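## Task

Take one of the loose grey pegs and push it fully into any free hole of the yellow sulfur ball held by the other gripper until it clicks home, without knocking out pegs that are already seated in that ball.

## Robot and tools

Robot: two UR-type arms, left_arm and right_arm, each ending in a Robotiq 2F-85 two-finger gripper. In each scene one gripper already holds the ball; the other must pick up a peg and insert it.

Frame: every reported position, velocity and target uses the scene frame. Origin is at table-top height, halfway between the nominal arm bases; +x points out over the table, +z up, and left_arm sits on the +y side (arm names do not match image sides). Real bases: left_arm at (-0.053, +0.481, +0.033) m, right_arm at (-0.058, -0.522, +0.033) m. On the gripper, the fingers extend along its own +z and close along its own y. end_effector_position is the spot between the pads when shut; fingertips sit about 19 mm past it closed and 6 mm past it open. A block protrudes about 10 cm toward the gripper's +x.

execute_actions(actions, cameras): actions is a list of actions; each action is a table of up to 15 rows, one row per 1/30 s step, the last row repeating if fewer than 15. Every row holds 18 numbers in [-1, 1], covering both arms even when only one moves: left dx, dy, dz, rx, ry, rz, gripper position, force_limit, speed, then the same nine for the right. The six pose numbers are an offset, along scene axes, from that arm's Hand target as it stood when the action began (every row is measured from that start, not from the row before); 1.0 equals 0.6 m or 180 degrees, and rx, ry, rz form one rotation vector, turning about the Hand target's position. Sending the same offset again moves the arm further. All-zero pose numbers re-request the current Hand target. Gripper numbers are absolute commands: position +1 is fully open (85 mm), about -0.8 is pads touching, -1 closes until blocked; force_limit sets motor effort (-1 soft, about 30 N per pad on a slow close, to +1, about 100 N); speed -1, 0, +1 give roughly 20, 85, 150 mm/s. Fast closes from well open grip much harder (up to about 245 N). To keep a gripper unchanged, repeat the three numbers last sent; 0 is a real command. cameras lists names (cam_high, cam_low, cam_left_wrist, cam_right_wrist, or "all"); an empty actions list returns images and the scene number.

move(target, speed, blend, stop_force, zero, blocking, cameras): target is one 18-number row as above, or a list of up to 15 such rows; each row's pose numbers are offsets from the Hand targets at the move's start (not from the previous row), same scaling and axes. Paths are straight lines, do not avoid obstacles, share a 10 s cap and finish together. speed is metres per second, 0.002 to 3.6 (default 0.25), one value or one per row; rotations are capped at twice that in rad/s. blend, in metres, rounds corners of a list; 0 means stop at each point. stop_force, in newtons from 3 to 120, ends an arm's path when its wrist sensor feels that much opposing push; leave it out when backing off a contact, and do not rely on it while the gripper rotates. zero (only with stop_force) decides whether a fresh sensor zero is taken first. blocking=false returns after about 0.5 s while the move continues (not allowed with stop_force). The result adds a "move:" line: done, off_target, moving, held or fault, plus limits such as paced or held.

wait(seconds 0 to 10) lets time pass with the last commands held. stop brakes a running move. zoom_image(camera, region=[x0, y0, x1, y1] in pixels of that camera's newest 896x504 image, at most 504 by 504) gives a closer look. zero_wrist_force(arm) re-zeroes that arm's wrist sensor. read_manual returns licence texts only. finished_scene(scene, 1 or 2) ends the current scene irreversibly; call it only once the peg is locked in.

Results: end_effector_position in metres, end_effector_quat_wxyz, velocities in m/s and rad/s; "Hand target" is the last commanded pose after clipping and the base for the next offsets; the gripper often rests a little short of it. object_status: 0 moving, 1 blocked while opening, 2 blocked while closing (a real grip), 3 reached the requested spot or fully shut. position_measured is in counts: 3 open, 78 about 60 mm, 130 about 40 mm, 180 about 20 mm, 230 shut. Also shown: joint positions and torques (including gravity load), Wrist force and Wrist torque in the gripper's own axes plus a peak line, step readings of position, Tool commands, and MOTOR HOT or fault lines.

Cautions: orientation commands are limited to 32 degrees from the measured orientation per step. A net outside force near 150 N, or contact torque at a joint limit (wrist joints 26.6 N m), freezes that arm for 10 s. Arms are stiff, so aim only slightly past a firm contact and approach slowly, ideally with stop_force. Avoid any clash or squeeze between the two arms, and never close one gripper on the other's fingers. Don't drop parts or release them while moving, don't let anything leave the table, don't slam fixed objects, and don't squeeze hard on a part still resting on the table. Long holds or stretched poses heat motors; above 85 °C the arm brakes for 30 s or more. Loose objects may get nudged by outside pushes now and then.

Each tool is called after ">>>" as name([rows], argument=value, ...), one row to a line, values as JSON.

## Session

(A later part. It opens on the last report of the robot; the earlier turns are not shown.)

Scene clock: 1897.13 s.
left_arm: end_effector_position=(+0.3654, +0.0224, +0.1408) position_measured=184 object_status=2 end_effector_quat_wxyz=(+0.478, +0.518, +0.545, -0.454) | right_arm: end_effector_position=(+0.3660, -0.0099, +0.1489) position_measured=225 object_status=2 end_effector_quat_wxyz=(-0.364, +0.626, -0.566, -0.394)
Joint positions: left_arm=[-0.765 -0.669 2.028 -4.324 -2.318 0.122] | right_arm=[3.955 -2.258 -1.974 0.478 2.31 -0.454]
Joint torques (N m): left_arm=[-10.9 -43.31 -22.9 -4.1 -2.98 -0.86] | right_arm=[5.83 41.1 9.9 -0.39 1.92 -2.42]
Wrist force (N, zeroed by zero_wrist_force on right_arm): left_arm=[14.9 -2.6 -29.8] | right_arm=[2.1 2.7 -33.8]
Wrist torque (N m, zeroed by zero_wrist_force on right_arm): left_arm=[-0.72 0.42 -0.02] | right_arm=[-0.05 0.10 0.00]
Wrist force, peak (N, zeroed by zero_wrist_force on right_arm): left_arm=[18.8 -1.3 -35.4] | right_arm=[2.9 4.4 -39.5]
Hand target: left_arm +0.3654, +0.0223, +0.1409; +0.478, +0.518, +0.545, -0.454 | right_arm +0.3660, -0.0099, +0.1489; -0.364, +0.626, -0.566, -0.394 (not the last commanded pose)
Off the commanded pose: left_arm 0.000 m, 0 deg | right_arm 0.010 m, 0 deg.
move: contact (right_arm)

>>> move(target=[0,0,0,0,0,0,-1,1,0.7,0.0002,-0.0021,0.001,0,0,0,-1,0,-1], speed=0.005)

>>> move(target=[0,0,0,0,0,0,-1,1,0.7,0,0,0,0,0,0,-0.66,0,-1])

>>> move([
  [0,0,0,0,0,0,-1,1,0.7,0.006,-0.0723,0.035,0,0,0,-0.66,0,-1],
  [0,0,0,0,0,0,-1,1,0.7,0.006,-0.09,0.17,0,0,0,-0.66,0,-1],
], speed=[0.06,0.2], blend=[0.01,0])

>>> move(target=[0,0,0,0,0,0,-1,1,0.7,-0.03,0.09,0,0,0,0.2778,-0.66,0,-1], speed=0.3)

Scene clock: 1914.77 s.
left_arm: end_effector_position=(+0.3654, +0.0223, +0.1409) position_measured=184 object_status=2 end_effector_quat_wxyz=(+0.479, +0.518, +0.545, -0.454) | right_arm: end_effector_position=(+0.3661, -0.0111, +0.1495) position_measured=225 object_status=2 end_effector_quat_wxyz=(-0.364, +0.626, -0.566, -0.394)
Joint positions: left_arm=[-0.765 -0.669 2.028 -4.324 -2.318 0.122] | right_arm=[3.954 -2.256 -1.976 0.477 2.312 -0.455]
Joint torques (N m): left_arm=[-8.86 -45.66 -15.68 -2.48 -0.91 -1.19] | right_arm=[-12.71 51.14 5.56 2.42 3.23 -2.41]
Wrist force (N, zeroed by zero_wrist_force on right_arm): left_arm=[-11.0 -6.4 9.7] | right_arm=[0.3 -2.9 11.2]
Wrist torque (N m, zeroed by zero_wrist_force on right_arm): left_arm=[-0.60 0.62 0.00] | right_arm=[0.06 0.02 0.20]
Wrist force, peak (N, zeroed by zero_wrist_force on right_arm): left_arm=[16.0 -2.7 -30.0] | right_arm=[2.2 3.0 -33.8]
Hand target: left_arm +0.3654, +0.0223, +0.1409; +0.478, +0.518, +0.545, -0.454 | right_arm +0.3661, -0.0112, +0.1495; -0.364, +0.626, -0.566, -0.394
Off the commanded pose: left_arm 0.000 m, 0 deg | right_arm 0.000 m, 0 deg.
move: done

Scene clock: 1915.30 s.
left_arm: end_effector_position=(+0.3655, +0.0223, +0.1409) position_measured=184 object_status=2 end_effector_quat_wxyz=(+0.479, +0.518, +0.545, -0.454) | right_arm: end_effector_position=(+0.3661, -0.0112, +0.1496) position_measured=213 object_status=0 end_effector_quat_wxyz=(-0.364, +0.626, -0.566, -0.394)
Joint positions: left_arm=[-0.765 -0.669 2.028 -4.324 -2.318 0.122] | right_arm=[3.954 -2.256 -1.976 0.477 2.312 -0.455]
Joint torques (N m): left_arm=[-6.97 -45.02 -4.17 -0.68 -0.18 -1.04] | right_arm=[-7.09 43.86 8.21 2.91 -0.06 -2.63]
Wrist force (N, zeroed by zero_wrist_force on right_arm): left_arm=[-4.5 -0.2 0.2] | right_arm=[-0.1 4.0 0.3]
Wrist torque (N m, zeroed by zero_wrist_force on right_arm): left_arm=[-0.75 0.61 0.00] | right_arm=[-0.09 0.02 0.20]
Wrist force, peak (N, zeroed by zero_wrist_force on right_arm): left_arm=[-12.3 -5.8 10.9] | right_arm=[0.0 -2.2 12.1]
Hand target: left_arm +0.3654, +0.0223, +0.1409; +0.478, +0.518, +0.545, -0.454 | right_arm +0.3661, -0.0112, +0.1495; -0.364, +0.626, -0.566, -0.394
Off the commanded pose: left_arm 0.000 m, 0 deg | right_arm 0.000 m, 0 deg.
move: done

Scene clock: 1917.13 s.
left_arm: end_effector_position=(+0.3654, +0.0223, +0.1409) position_measured=184 object_status=2 end_effector_quat_wxyz=(+0.478, +0.518, +0.545, -0.454) | right_arm: end_effector_position=(+0.3697, -0.0652, +0.2515) position_measured=213 object_status=3 end_effector_quat_wxyz=(-0.364, +0.626, -0.566, -0.394)
Joint positions: left_arm=[-0.765 -0.669 2.028 -4.324 -2.318 0.122] | right_arm=[3.871 -1.988 -2.034 0.219 2.379 -0.524]
Joint torques (N m): left_arm=[1.34 -46.09 5.9 -0.93 -1.17 -1.09] | right_arm=[-9.18 42.73 28.55 1.69 2.67 -2.4]
Wrist force (N, zeroed by zero_wrist_force on right_arm): left_arm=[-3.9 -4.1 0.3] | right_arm=[-0.2 0.1 -0.1]
Wrist torque (N m, zeroed by zero_wrist_force on right_arm): left_arm=[-0.64 0.60 0.00] | right_arm=[0.02 0.03 0.19]
Wrist force, peak (N, zeroed by zero_wrist_force on right_arm): left_arm=[-6.2 -1.6 3.6] | right_arm=[-0.5 2.6 4.5]
Hand target: left_arm +0.3654, +0.0223, +0.1409; +0.478, +0.518, +0.545, -0.454 | right_arm +0.3697, -0.0652, +0.2515; -0.364, +0.626, -0.566, -0.394
Off the commanded pose: left_arm 0.000 m, 0 deg | right_arm 0.000 m, 0 deg.
move: done

Scene clock: 1919.60 s.
left_arm: end_effector_position=(+0.3654, +0.0223, +0.1409) position_measured=184 object_status=2 end_effector_quat_wxyz=(+0.478, +0.518, +0.545, -0.454) | right_arm: end_effector_position=(+0.3517, -0.0112, +0.2515) position_measured=213 object_status=3 end_effector_quat_wxyz=(-0.164, +0.807, -0.249, -0.511)
Joint positions: left_arm=[-0.765 -0.669 2.028 -4.324 -2.318 0.122] | right_arm=[3.887 -2.173 -1.347 -1.611 2.658 -2.048]
Joint torques (N m): left_arm=[11.27 -48.16 6.13 -1.53 -2.16 -1.03] | right_arm=[8.88 40.46 34.9 0.91 0.54 -2.42]
Wrist force (N, zeroed by zero_wrist_force on right_arm): left_arm=[-3.8 -4.2 0.5] | right_arm=[-0.1 0.3 0.0]
Wrist torque (N m, zeroed by zero_wrist_force on right_arm): left_arm=[-0.65 0.58 0.01] | right_arm=[0.06 0.03 0.19]
Wrist force, peak (N, zeroed by zero_wrist_force on right_arm): left_arm=[-4.2 -4.1 0.4] | right_arm=[-0.5 0.5 -0.2]
Hand target: left_arm +0.3654, +0.0223, +0.1409; +0.478, +0.518, +0.545, -0.454 | right_arm +0.3517, -0.0112, +0.2515; -0.164, +0.807, -0.249, -0.511
Off the commanded pose: left_arm 0.000 m, 0 deg | right_arm 0.000 m, 0 deg.
move: done

>>> move([
  [0,0,0,0,0,0,-1,1,0.7,-0.0162,0.0537,-0.03,0,0,0,-0.66,0,-1],
  [0,0,0,0,0,0,-1,1,0.7,-0.0162,0.0537,-0.1208,0,0,0,-0.66,0,-1],
], speed=[0.15,0.06], stop_force=8, cameras=["cam_right_wrist"])

Scene clock: 1925.40 s.
left_arm: end_effector_position=(+0.3654, +0.0223, +0.1409) position_measured=184 object_status=2 end_effector_quat_wxyz=(+0.478, +0.518, +0.545, -0.454) | right_arm: end_effector_position=(+0.3420, +0.0210, +0.1791) position_measured=213 object_status=3 end_effector_quat_wxyz=(-0.164, +0.807, -0.249, -0.511)
Joint positions: left_arm=[-0.765 -0.669 2.028 -4.324 -2.318 0.122] | right_arm=[3.929 -2.272 -1.401 -1.381 2.674 -1.962]
Joint torques (N m): left_arm=[12.16 -49.51 5.99 -2.4 -2.23 -0.94] | right_arm=[8.43 42.67 15.45 4.12 3.34 2.18]
Wrist force (N, zeroed by zero_wrist_force on right_arm): left_arm=[-3.8 -4.4 0.1] | right_arm=[-0.3 0.2 0.3]
Wrist torque (N m, zeroed by zero_wrist_force on right_arm): left_arm=[-0.69 0.60 0.01] | right_arm=[0.06 0.06 -0.01]
Wrist force, peak (N, zeroed by zero_wrist_force on right_arm): left_arm=[-3.9 -4.5 0.3] | right_arm=[-0.6 -0.7 1.5]
Hand target: left_arm +0.3654, +0.0223, +0.1409; +0.478, +0.518, +0.545, -0.454 | right_arm +0.3420, +0.0210, +0.1791; -0.164, +0.807, -0.249, -0.511
Off the commanded pose: left_arm 0.000 m, 0 deg | right_arm 0.000 m, 0 deg.
move: done
camera_calibration:
cam_right_wrist: T_world_to_cam=[[-0.563015, -0.826434, 0.00452968, 0.215157], [-0.0786962, 0.0590668, 0.995147, -0.125329], [-0.822691, 0.559927, -0.0982927, 0.40895], [0, 0, 0, 1]] pos_world=[0.447713, -0.0437658, 0.163943]
Images, in order (width x height): cam_right_wrist 896x504.

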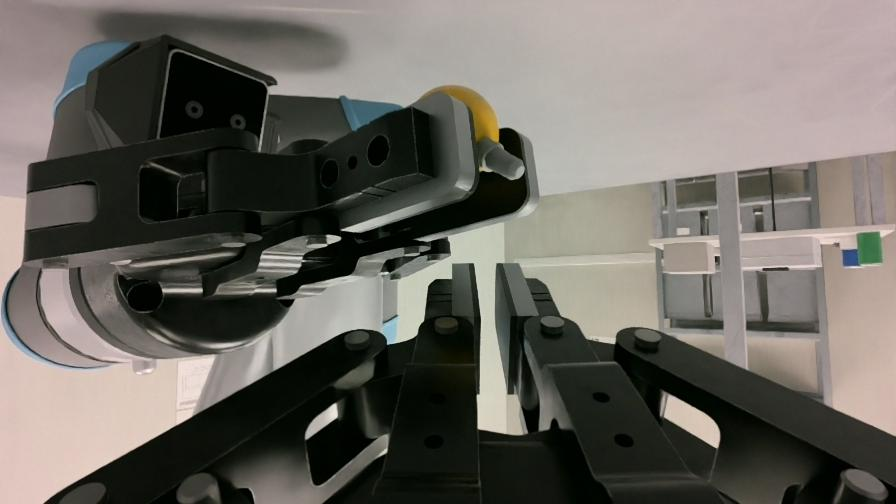

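>>> zoom_image(camera="cam_right_wrist", region=[410, 75, 550, 225])

>>> zoom_image(camera="cam_right_wrist", region=[465, 125, 535, 195])

Scaled by 3.360.

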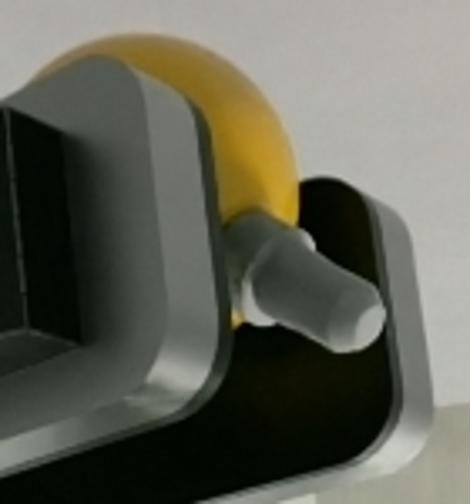

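Scaled by 7.200.

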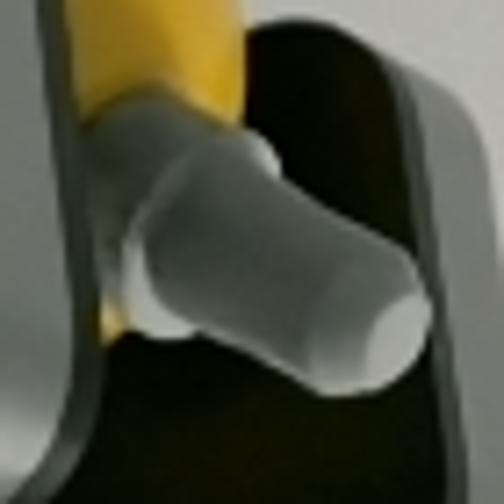

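>>> zoom_image(camera="cam_right_wrist", region=[415, 75, 505, 165])

Scaled by 5.600.

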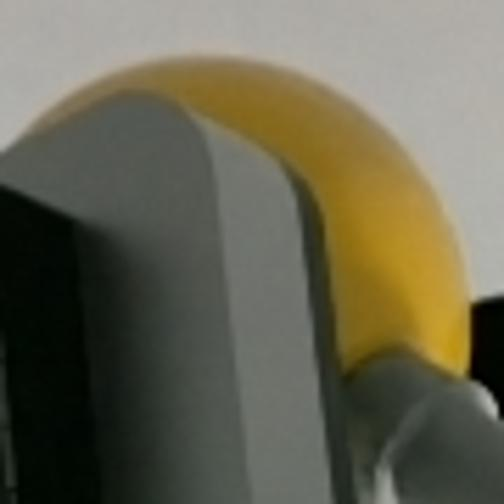

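>>> move([
  [0,0,0,0,0,0,-1,1,0.7,0,0,0.1208,0,0,0,-0.66,0,-1],
  [0,0,0,0,0,0,-1,1,0.7,0.05,-0.12,0.1208,0,0,0,-0.82,0,-1],
], speed=[0.1,0.2])

>>> move(target=[0,0,0,0,0,0,-1,1,0.7,0,-0.04,0,0,0,-0.2778,-0.82,0,-1], speed=0.3)

Scene clock: 1951.87 s.
left_arm: end_effector_position=(+0.3654, +0.0223, +0.1409) position_measured=184 object_status=2 end_effector_quat_wxyz=(+0.478, +0.518, +0.545, -0.454) | right_arm: end_effector_position=(+0.3720, -0.0510, +0.2515) position_measured=230 object_status=0 end_effector_quat_wxyz=(-0.164, +0.807, -0.249, -0.511)
Joint positions: left_arm=[-0.765 -0.669 2.028 -4.324 -2.318 0.122] | right_arm=[3.824 -2.17 -1.327 -1.736 2.63 -2.165]
Joint torques (N m): left_arm=[11.4 -48.22 7.04 -2.66 -2.23 -1.09] | right_arm=[-8.61 39.4 34.57 0.56 0.27 -2.28]
Wrist force (N, zeroed by zero_wrist_force on right_arm): left_arm=[-3.9 -4.1 0.4] | right_arm=[-0.1 0.1 0.0]
Wrist torque (N m, zeroed by zero_wrist_force on right_arm): left_arm=[-0.64 0.61 0.00] | right_arm=[0.03 0.02 0.21]
Wrist force, peak (N, zeroed by zero_wrist_force on right_arm): left_arm=[-4.0 -4.3 0.3] | right_arm=[-0.8 -0.9 1.9]
Hand target: left_arm +0.3654, +0.0223, +0.1409; +0.478, +0.518, +0.545, -0.454 | right_arm +0.3720, -0.0510, +0.2515; -0.164, +0.807, -0.249, -0.511
Off the commanded pose: left_arm 0.000 m, 0 deg | right_arm 0.000 m, 0 deg.
move: done

Scene clock: 1954.13 s.
left_arm: end_effector_position=(+0.3654, +0.0223, +0.1409) position_measured=184 object_status=2 end_effector_quat_wxyz=(+0.478, +0.518, +0.545, -0.454) | right_arm: end_effector_position=(+0.3720, -0.0750, +0.2516) position_measured=231 object_status=3 end_effector_quat_wxyz=(-0.364, +0.626, -0.566, -0.394)
Joint positions: left_arm=[-0.765 -0.669 2.028 -4.324 -2.318 0.122] | right_arm=[3.852 -1.981 -2.043 0.208 2.393 -0.541]
Joint torques (N m): left_arm=[10.91 -48.2 6.49 -2.64 -2.32 -0.89] | right_arm=[8.6 28.12 10.57 4.71 -0.1 2.33]
Wrist force (N, zeroed by zero_wrist_force on right_arm): left_arm=[-3.6 -4.2 0.4] | right_arm=[-0.1 0.2 -0.1]
Wrist torque (N m, zeroed by zero_wrist_force on right_arm): left_arm=[-0.65 0.56 0.00] | right_arm=[0.05 0.03 0.00]
Wrist force, peak (N, zeroed by zero_wrist_force on right_arm): left_arm=[-4.0 -4.3 0.4] | right_arm=[0.3 0.0 -0.6]
Hand target: left_arm +0.3654, +0.0223, +0.1409; +0.478, +0.518, +0.545, -0.454 | right_arm +0.3720, -0.0750, +0.2515; -0.364, +0.626, -0.566, -0.394
Off the commanded pose: left_arm 0.000 m, 0 deg | right_arm 0.000 m, 0 deg.
move: done

>>> move(target=[0,0,0,0,0,0,-1,1,0.7,-0.0058,0.065,-0.1502,0,0,0,-0.82,0,-1], speed=0.12, cameras=["cam_right_wrist"])

>>> zoom_image(camera="cam_right_wrist", region=[430, 200, 540, 310])

>>> move(target=[0,0,0,0,0,0,-1,1,0.7,-0.0033,0.0411,-0.0193,0,0,0,-0.82,0,-1], speed=0.004, stop_force=6)

>>> move(target=[0,0,0,0,0,0,-1,1,0.7,-0.0012,0.0151,-0.007,0,0,0,-0.82,0,-1], speed=0.003, stop_force=20, zero=false)

>>> move(target=[0,0,0,0,0,0,-1,1,0.7,-0.0012,0.0151,-0.007,0,0,0,-0.82,0,-1], speed=0.003, stop_force=45, zero=false)

Scene clock: 1962.30 s.
left_arm: end_effector_position=(+0.3654, +0.0223, +0.1409) position_measured=184 object_status=2 end_effector_quat_wxyz=(+0.478, +0.518, +0.545, -0.454) | right_arm: end_effector_position=(+0.3685, -0.0360, +0.1615) position_measured=231 object_status=3 end_effector_quat_wxyz=(-0.364, +0.626, -0.566, -0.394)
Joint positions: left_arm=[-0.765 -0.669 2.028 -4.324 -2.318 0.122] | right_arm=[3.916 -2.211 -2.015 0.449 2.343 -0.486]
Joint torques (N m): left_arm=[11.06 -47.61 6.61 -2.76 -2.44 -1.06] | right_arm=[8.77 32.24 25.62 4.76 -0.45 2.44]
Wrist force (N, zeroed by zero_wrist_force on right_arm): left_arm=[-3.5 -4.2 0.4] | right_arm=[0.1 -0.1 0.0]
Wrist torque (N m, zeroed by zero_wrist_force on right_arm): left_arm=[-0.65 0.55 0.00] | right_arm=[0.00 0.00 0.00]
Wrist force, peak (N, zeroed by zero_wrist_force on right_arm): left_arm=[-4.0 -4.3 0.4] | right_arm=[1.1 0.2 0.9]
Hand target: left_arm +0.3654, +0.0223, +0.1409; +0.478, +0.518, +0.545, -0.454 | right_arm +0.3685, -0.0360, +0.1614; -0.364, +0.626, -0.566, -0.394
Off the commanded pose: left_arm 0.000 m, 0 deg | right_arm 0.000 m, 0 deg.
move: done
camera_calibration:
cam_right_wrist: T_world_to_cam=[[-0.994994, -0.0998396, 0.00444108, 0.368427], [-0.00541591, 0.0982408, 0.995148, -0.128048], [-0.0997915, 0.990142, -0.0982897, 0.210115], [0, 0, 0, 1]] pos_world=[0.386857, -0.158681, 0.146443]
Images, in order (width x height): cam_right_wrist 896x504.

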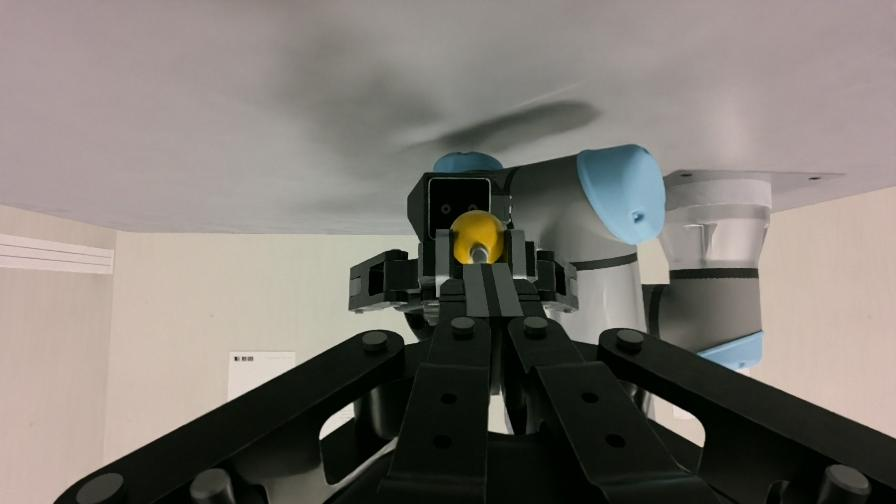

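Scaled by 4.582.

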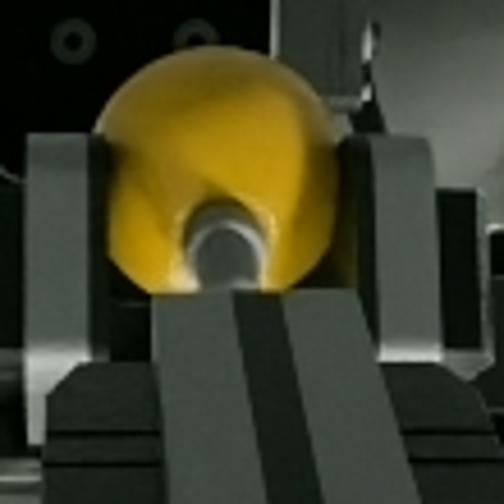

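Scene clock: 1968.60 s.
left_arm: end_effector_position=(+0.3655, +0.0224, +0.1408) position_measured=184 object_status=2 end_effector_quat_wxyz=(+0.478, +0.518, +0.545, -0.454) | right_arm: end_effector_position=(+0.3670, -0.0175, +0.1528) position_measured=231 object_status=3 end_effector_quat_wxyz=(-0.364, +0.626, -0.566, -0.394)
Joint positions: left_arm=[-0.765 -0.669 2.028 -4.324 -2.318 0.122] | right_arm=[3.944 -2.244 -1.986 0.47 2.32 -0.463]
Joint torques (N m): left_arm=[3.52 -49.83 -2.66 -2.83 -2.35 -0.85] | right_arm=[-7.2 45.97 5.58 1.22 2.42 -2.44]
Wrist force (N, zeroed by zero_wrist_force on right_arm): left_arm=[0.3 -4.0 -4.1] | right_arm=[0.0 0.2 -5.0]
Wrist torque (N m, zeroed by zero_wrist_force on right_arm): left_arm=[-0.65 0.55 0.01] | right_arm=[-0.03 0.02 0.00]
Wrist force, peak (N, zeroed by zero_wrist_force on right_arm): left_arm=[2.2 -4.0 -6.6] | right_arm=[-0.8 0.4 -8.6]
Hand target: left_arm +0.3654, +0.0223, +0.1409; +0.478, +0.518, +0.545, -0.454 | right_arm +0.3670, -0.0175, +0.1528; -0.364, +0.626, -0.566, -0.394 (not the last commanded pose)
Off the commanded pose: left_arm 0.000 m, 0 deg | right_arm 0.007 m, 0 deg.
move: contact (right_arm)

Scene clock: 1970.03 s.
left_arm: end_effector_position=(+0.3655, +0.0224, +0.1408) position_measured=184 object_status=2 end_effector_quat_wxyz=(+0.478, +0.518, +0.545, -0.454) | right_arm: end_effector_position=(+0.3670, -0.0169, +0.1525) position_measured=231 object_status=3 end_effector_quat_wxyz=(-0.364, +0.626, -0.566, -0.394)
Joint positions: left_arm=[-0.765 -0.669 2.028 -4.324 -2.318 0.122] | right_arm=[3.945 -2.245 -1.985 0.47 2.319 -0.462]
Joint torques (N m): left_arm=[-3.26 -49.84 -13.02 -2.84 -2.24 -0.97] | right_arm=[-1.23 42.73 6.72 -0.19 1.71 -2.32]
Wrist force (N, zeroed by zero_wrist_force on right_arm): left_arm=[9.3 -2.8 -16.3] | right_arm=[-1.4 1.9 -20.4]
Wrist torque (N m, zeroed by zero_wrist_force on right_arm): left_arm=[-0.66 0.51 0.00] | right_arm=[-0.06 0.00 0.00]
Wrist force, peak (N, zeroed by zero_wrist_force on right_arm): left_arm=[12.1 -2.6 -19.1] | right_arm=[-1.9 2.2 -23.3]
Hand target: left_arm +0.3654, +0.0223, +0.1409; +0.478, +0.518, +0.545, -0.454 | right_arm +0.3670, -0.0169, +0.1525; -0.364, +0.626, -0.566, -0.394 (not the last commanded pose)
Off the commanded pose: left_arm 0.000 m, 0 deg | right_arm 0.009 m, 0 deg.
move: contact (right_arm)

Scene clock: 1971.63 s.
left_arm: end_effector_position=(+0.3655, +0.0224, +0.1408) position_measured=184 object_status=2 end_effector_quat_wxyz=(+0.478, +0.518, +0.545, -0.454) | right_arm: end_effector_position=(+0.3670, -0.0159, +0.1521) position_measured=231 object_status=3 end_effector_quat_wxyz=(-0.364, +0.626, -0.566, -0.394)
Joint positions: left_arm=[-0.765 -0.669 2.028 -4.324 -2.318 0.122] | right_arm=[3.946 -2.247 -1.983 0.471 2.318 -0.461]
Joint torques (N m): left_arm=[-14.88 -49.09 -26.52 -5.6 -2.3 -0.84] | right_arm=[7.49 35.05 9.51 -2.04 1.01 -2.19]
Wrist force (N, zeroed by zero_wrist_force on right_arm): left_arm=[26.4 0.7 -37.5] | right_arm=[-1.8 6.5 -44.6]
Wrist torque (N m, zeroed by zero_wrist_force on right_arm): left_arm=[-0.76 0.36 -0.02] | right_arm=[-0.15 0.00 0.00]
Wrist force, peak (N, zeroed by zero_wrist_force on right_arm): left_arm=[28.9 1.2 -40.8] | right_arm=[-2.4 7.2 -48.6]
Hand target: left_arm +0.3654, +0.0223, +0.1409; +0.478, +0.518, +0.545, -0.454 | right_arm +0.3670, -0.0159, +0.1521; -0.364, +0.626, -0.566, -0.394 (not the last commanded pose)
Off the commanded pose: left_arm 0.000 m, 0 deg | right_arm 0.009 m, 0 deg.
move: contact (right_arm)

>>> move(target=[0,0,0,0,0,0,-1,1,0.7,-0.0012,0.0151,-0.007,0,0,0,-0.82,0,-1], speed=0.003, stop_force=62, zero=false)

>>> move(target=[0,0,0,0,0,0,-1,1,0.7,0.006,-0.0753,0.0353,0,0,0,-0.82,0,-1], speed=0.05, cameras=["cam_right_wrist"])

>>> zoom_image(camera="cam_right_wrist", region=[430, 170, 540, 280])

Scene clock: 1981.93 s.
left_arm: end_effector_position=(+0.3654, +0.0223, +0.1408) position_measured=184 object_status=2 end_effector_quat_wxyz=(+0.478, +0.518, +0.545, -0.454) | right_arm: end_effector_position=(+0.3670, -0.0149, +0.1516) position_measured=231 object_status=3 end_effector_quat_wxyz=(-0.365, +0.626, -0.566, -0.394)
Joint positions: left_arm=[-0.765 -0.669 2.028 -4.324 -2.318 0.122] | right_arm=[3.947 -2.249 -1.981 0.472 2.317 -0.46]
Joint torques (N m): left_arm=[-33.19 -63.51 -29.53 -5.87 -2.37 -0.63] | right_arm=[15.59 29.01 8.29 -4.13 1 -2.17]
Wrist force (N, zeroed by zero_wrist_force on right_arm): left_arm=[38.9 -3.2 -49.3] | right_arm=[-5.4 2.5 -61.1]
Wrist torque (N m, zeroed by zero_wrist_force on right_arm): left_arm=[-0.70 0.26 -0.03] | right_arm=[-0.14 -0.03 0.00]
Wrist force, peak (N, zeroed by zero_wrist_force on right_arm): left_arm=[42.4 -2.6 -52.8] | right_arm=[-5.9 3.5 -65.3]
Hand target: left_arm +0.3654, +0.0223, +0.1409; +0.478, +0.518, +0.545, -0.454 | right_arm +0.3670, -0.0149, +0.1516; -0.365, +0.626, -0.566, -0.394 (not the last commanded pose)
Off the commanded pose: left_arm 0.000 m, 0 deg | right_arm 0.009 m, 0 deg.
move: contact (right_arm)

Scene clock: 1983.33 s.
left_arm: end_effector_position=(+0.3655, +0.0223, +0.1409) position_measured=184 object_status=2 end_effector_quat_wxyz=(+0.478, +0.518, +0.545, -0.454) | right_arm: end_effector_position=(+0.3706, -0.0600, +0.1728) position_measured=231 object_status=3 end_effector_quat_wxyz=(-0.365, +0.626, -0.566, -0.394)
Joint positions: left_arm=[-0.765 -0.669 2.028 -4.324 -2.318 0.122] | right_arm=[3.877 -2.167 -2.049 0.417 2.373 -0.518]
Joint torques (N m): left_arm=[13.7 -30.31 4.3 -0.75 -1.82 -1.02] | right_arm=[-8.55 42.98 6.17 1.34 2.41 -2.61]
Wrist force (N, zeroed by zero_wrist_force on right_arm): left_arm=[-4.4 -3.3 0.6] | right_arm=[-0.1 0.0 -0.2]
Wrist torque (N m, zeroed by zero_wrist_force on right_arm): left_arm=[-0.51 0.68 0.01] | right_arm=[0.02 0.02 0.20]
Wrist force, peak (N, zeroed by zero_wrist_force on right_arm): left_arm=[39.3 -3.4 -49.6] | right_arm=[-5.2 2.7 -60.8]
Hand target: left_arm +0.3654, +0.0223, +0.1409; +0.478, +0.518, +0.545, -0.454 | right_arm +0.3706, -0.0601, +0.1728; -0.365, +0.626, -0.566, -0.394
Off the commanded pose: left_arm 0.000 m, 0 deg | right_arm 0.000 m, 0 deg.
move: done
camera_calibration:
cam_right_wrist: T_world_to_cam=[[-0.995022, -0.099564, 0.00418674, 0.368076], [-0.00561144, 0.0979276, 0.995178, -0.136812], [-0.0994939, 0.990201, -0.0979988, 0.235025], [0, 0, 0, 1]] pos_world=[0.38886, -0.182678, 0.157644]
Images, in order (width x height): cam_right_wrist 896x504.

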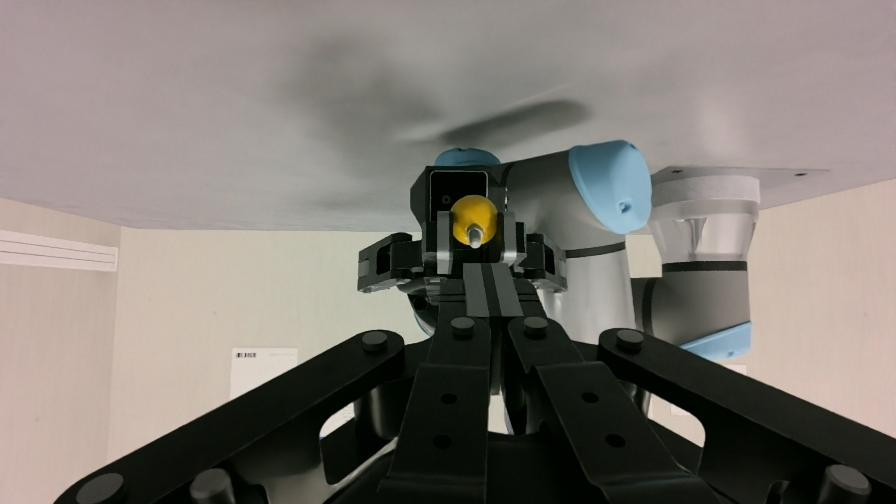

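Scaled by 4.582.

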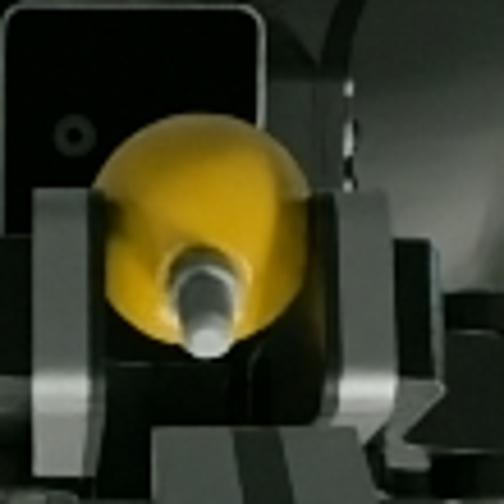

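>>> finished_scene(scene=2)

The scene is finished: the task was done.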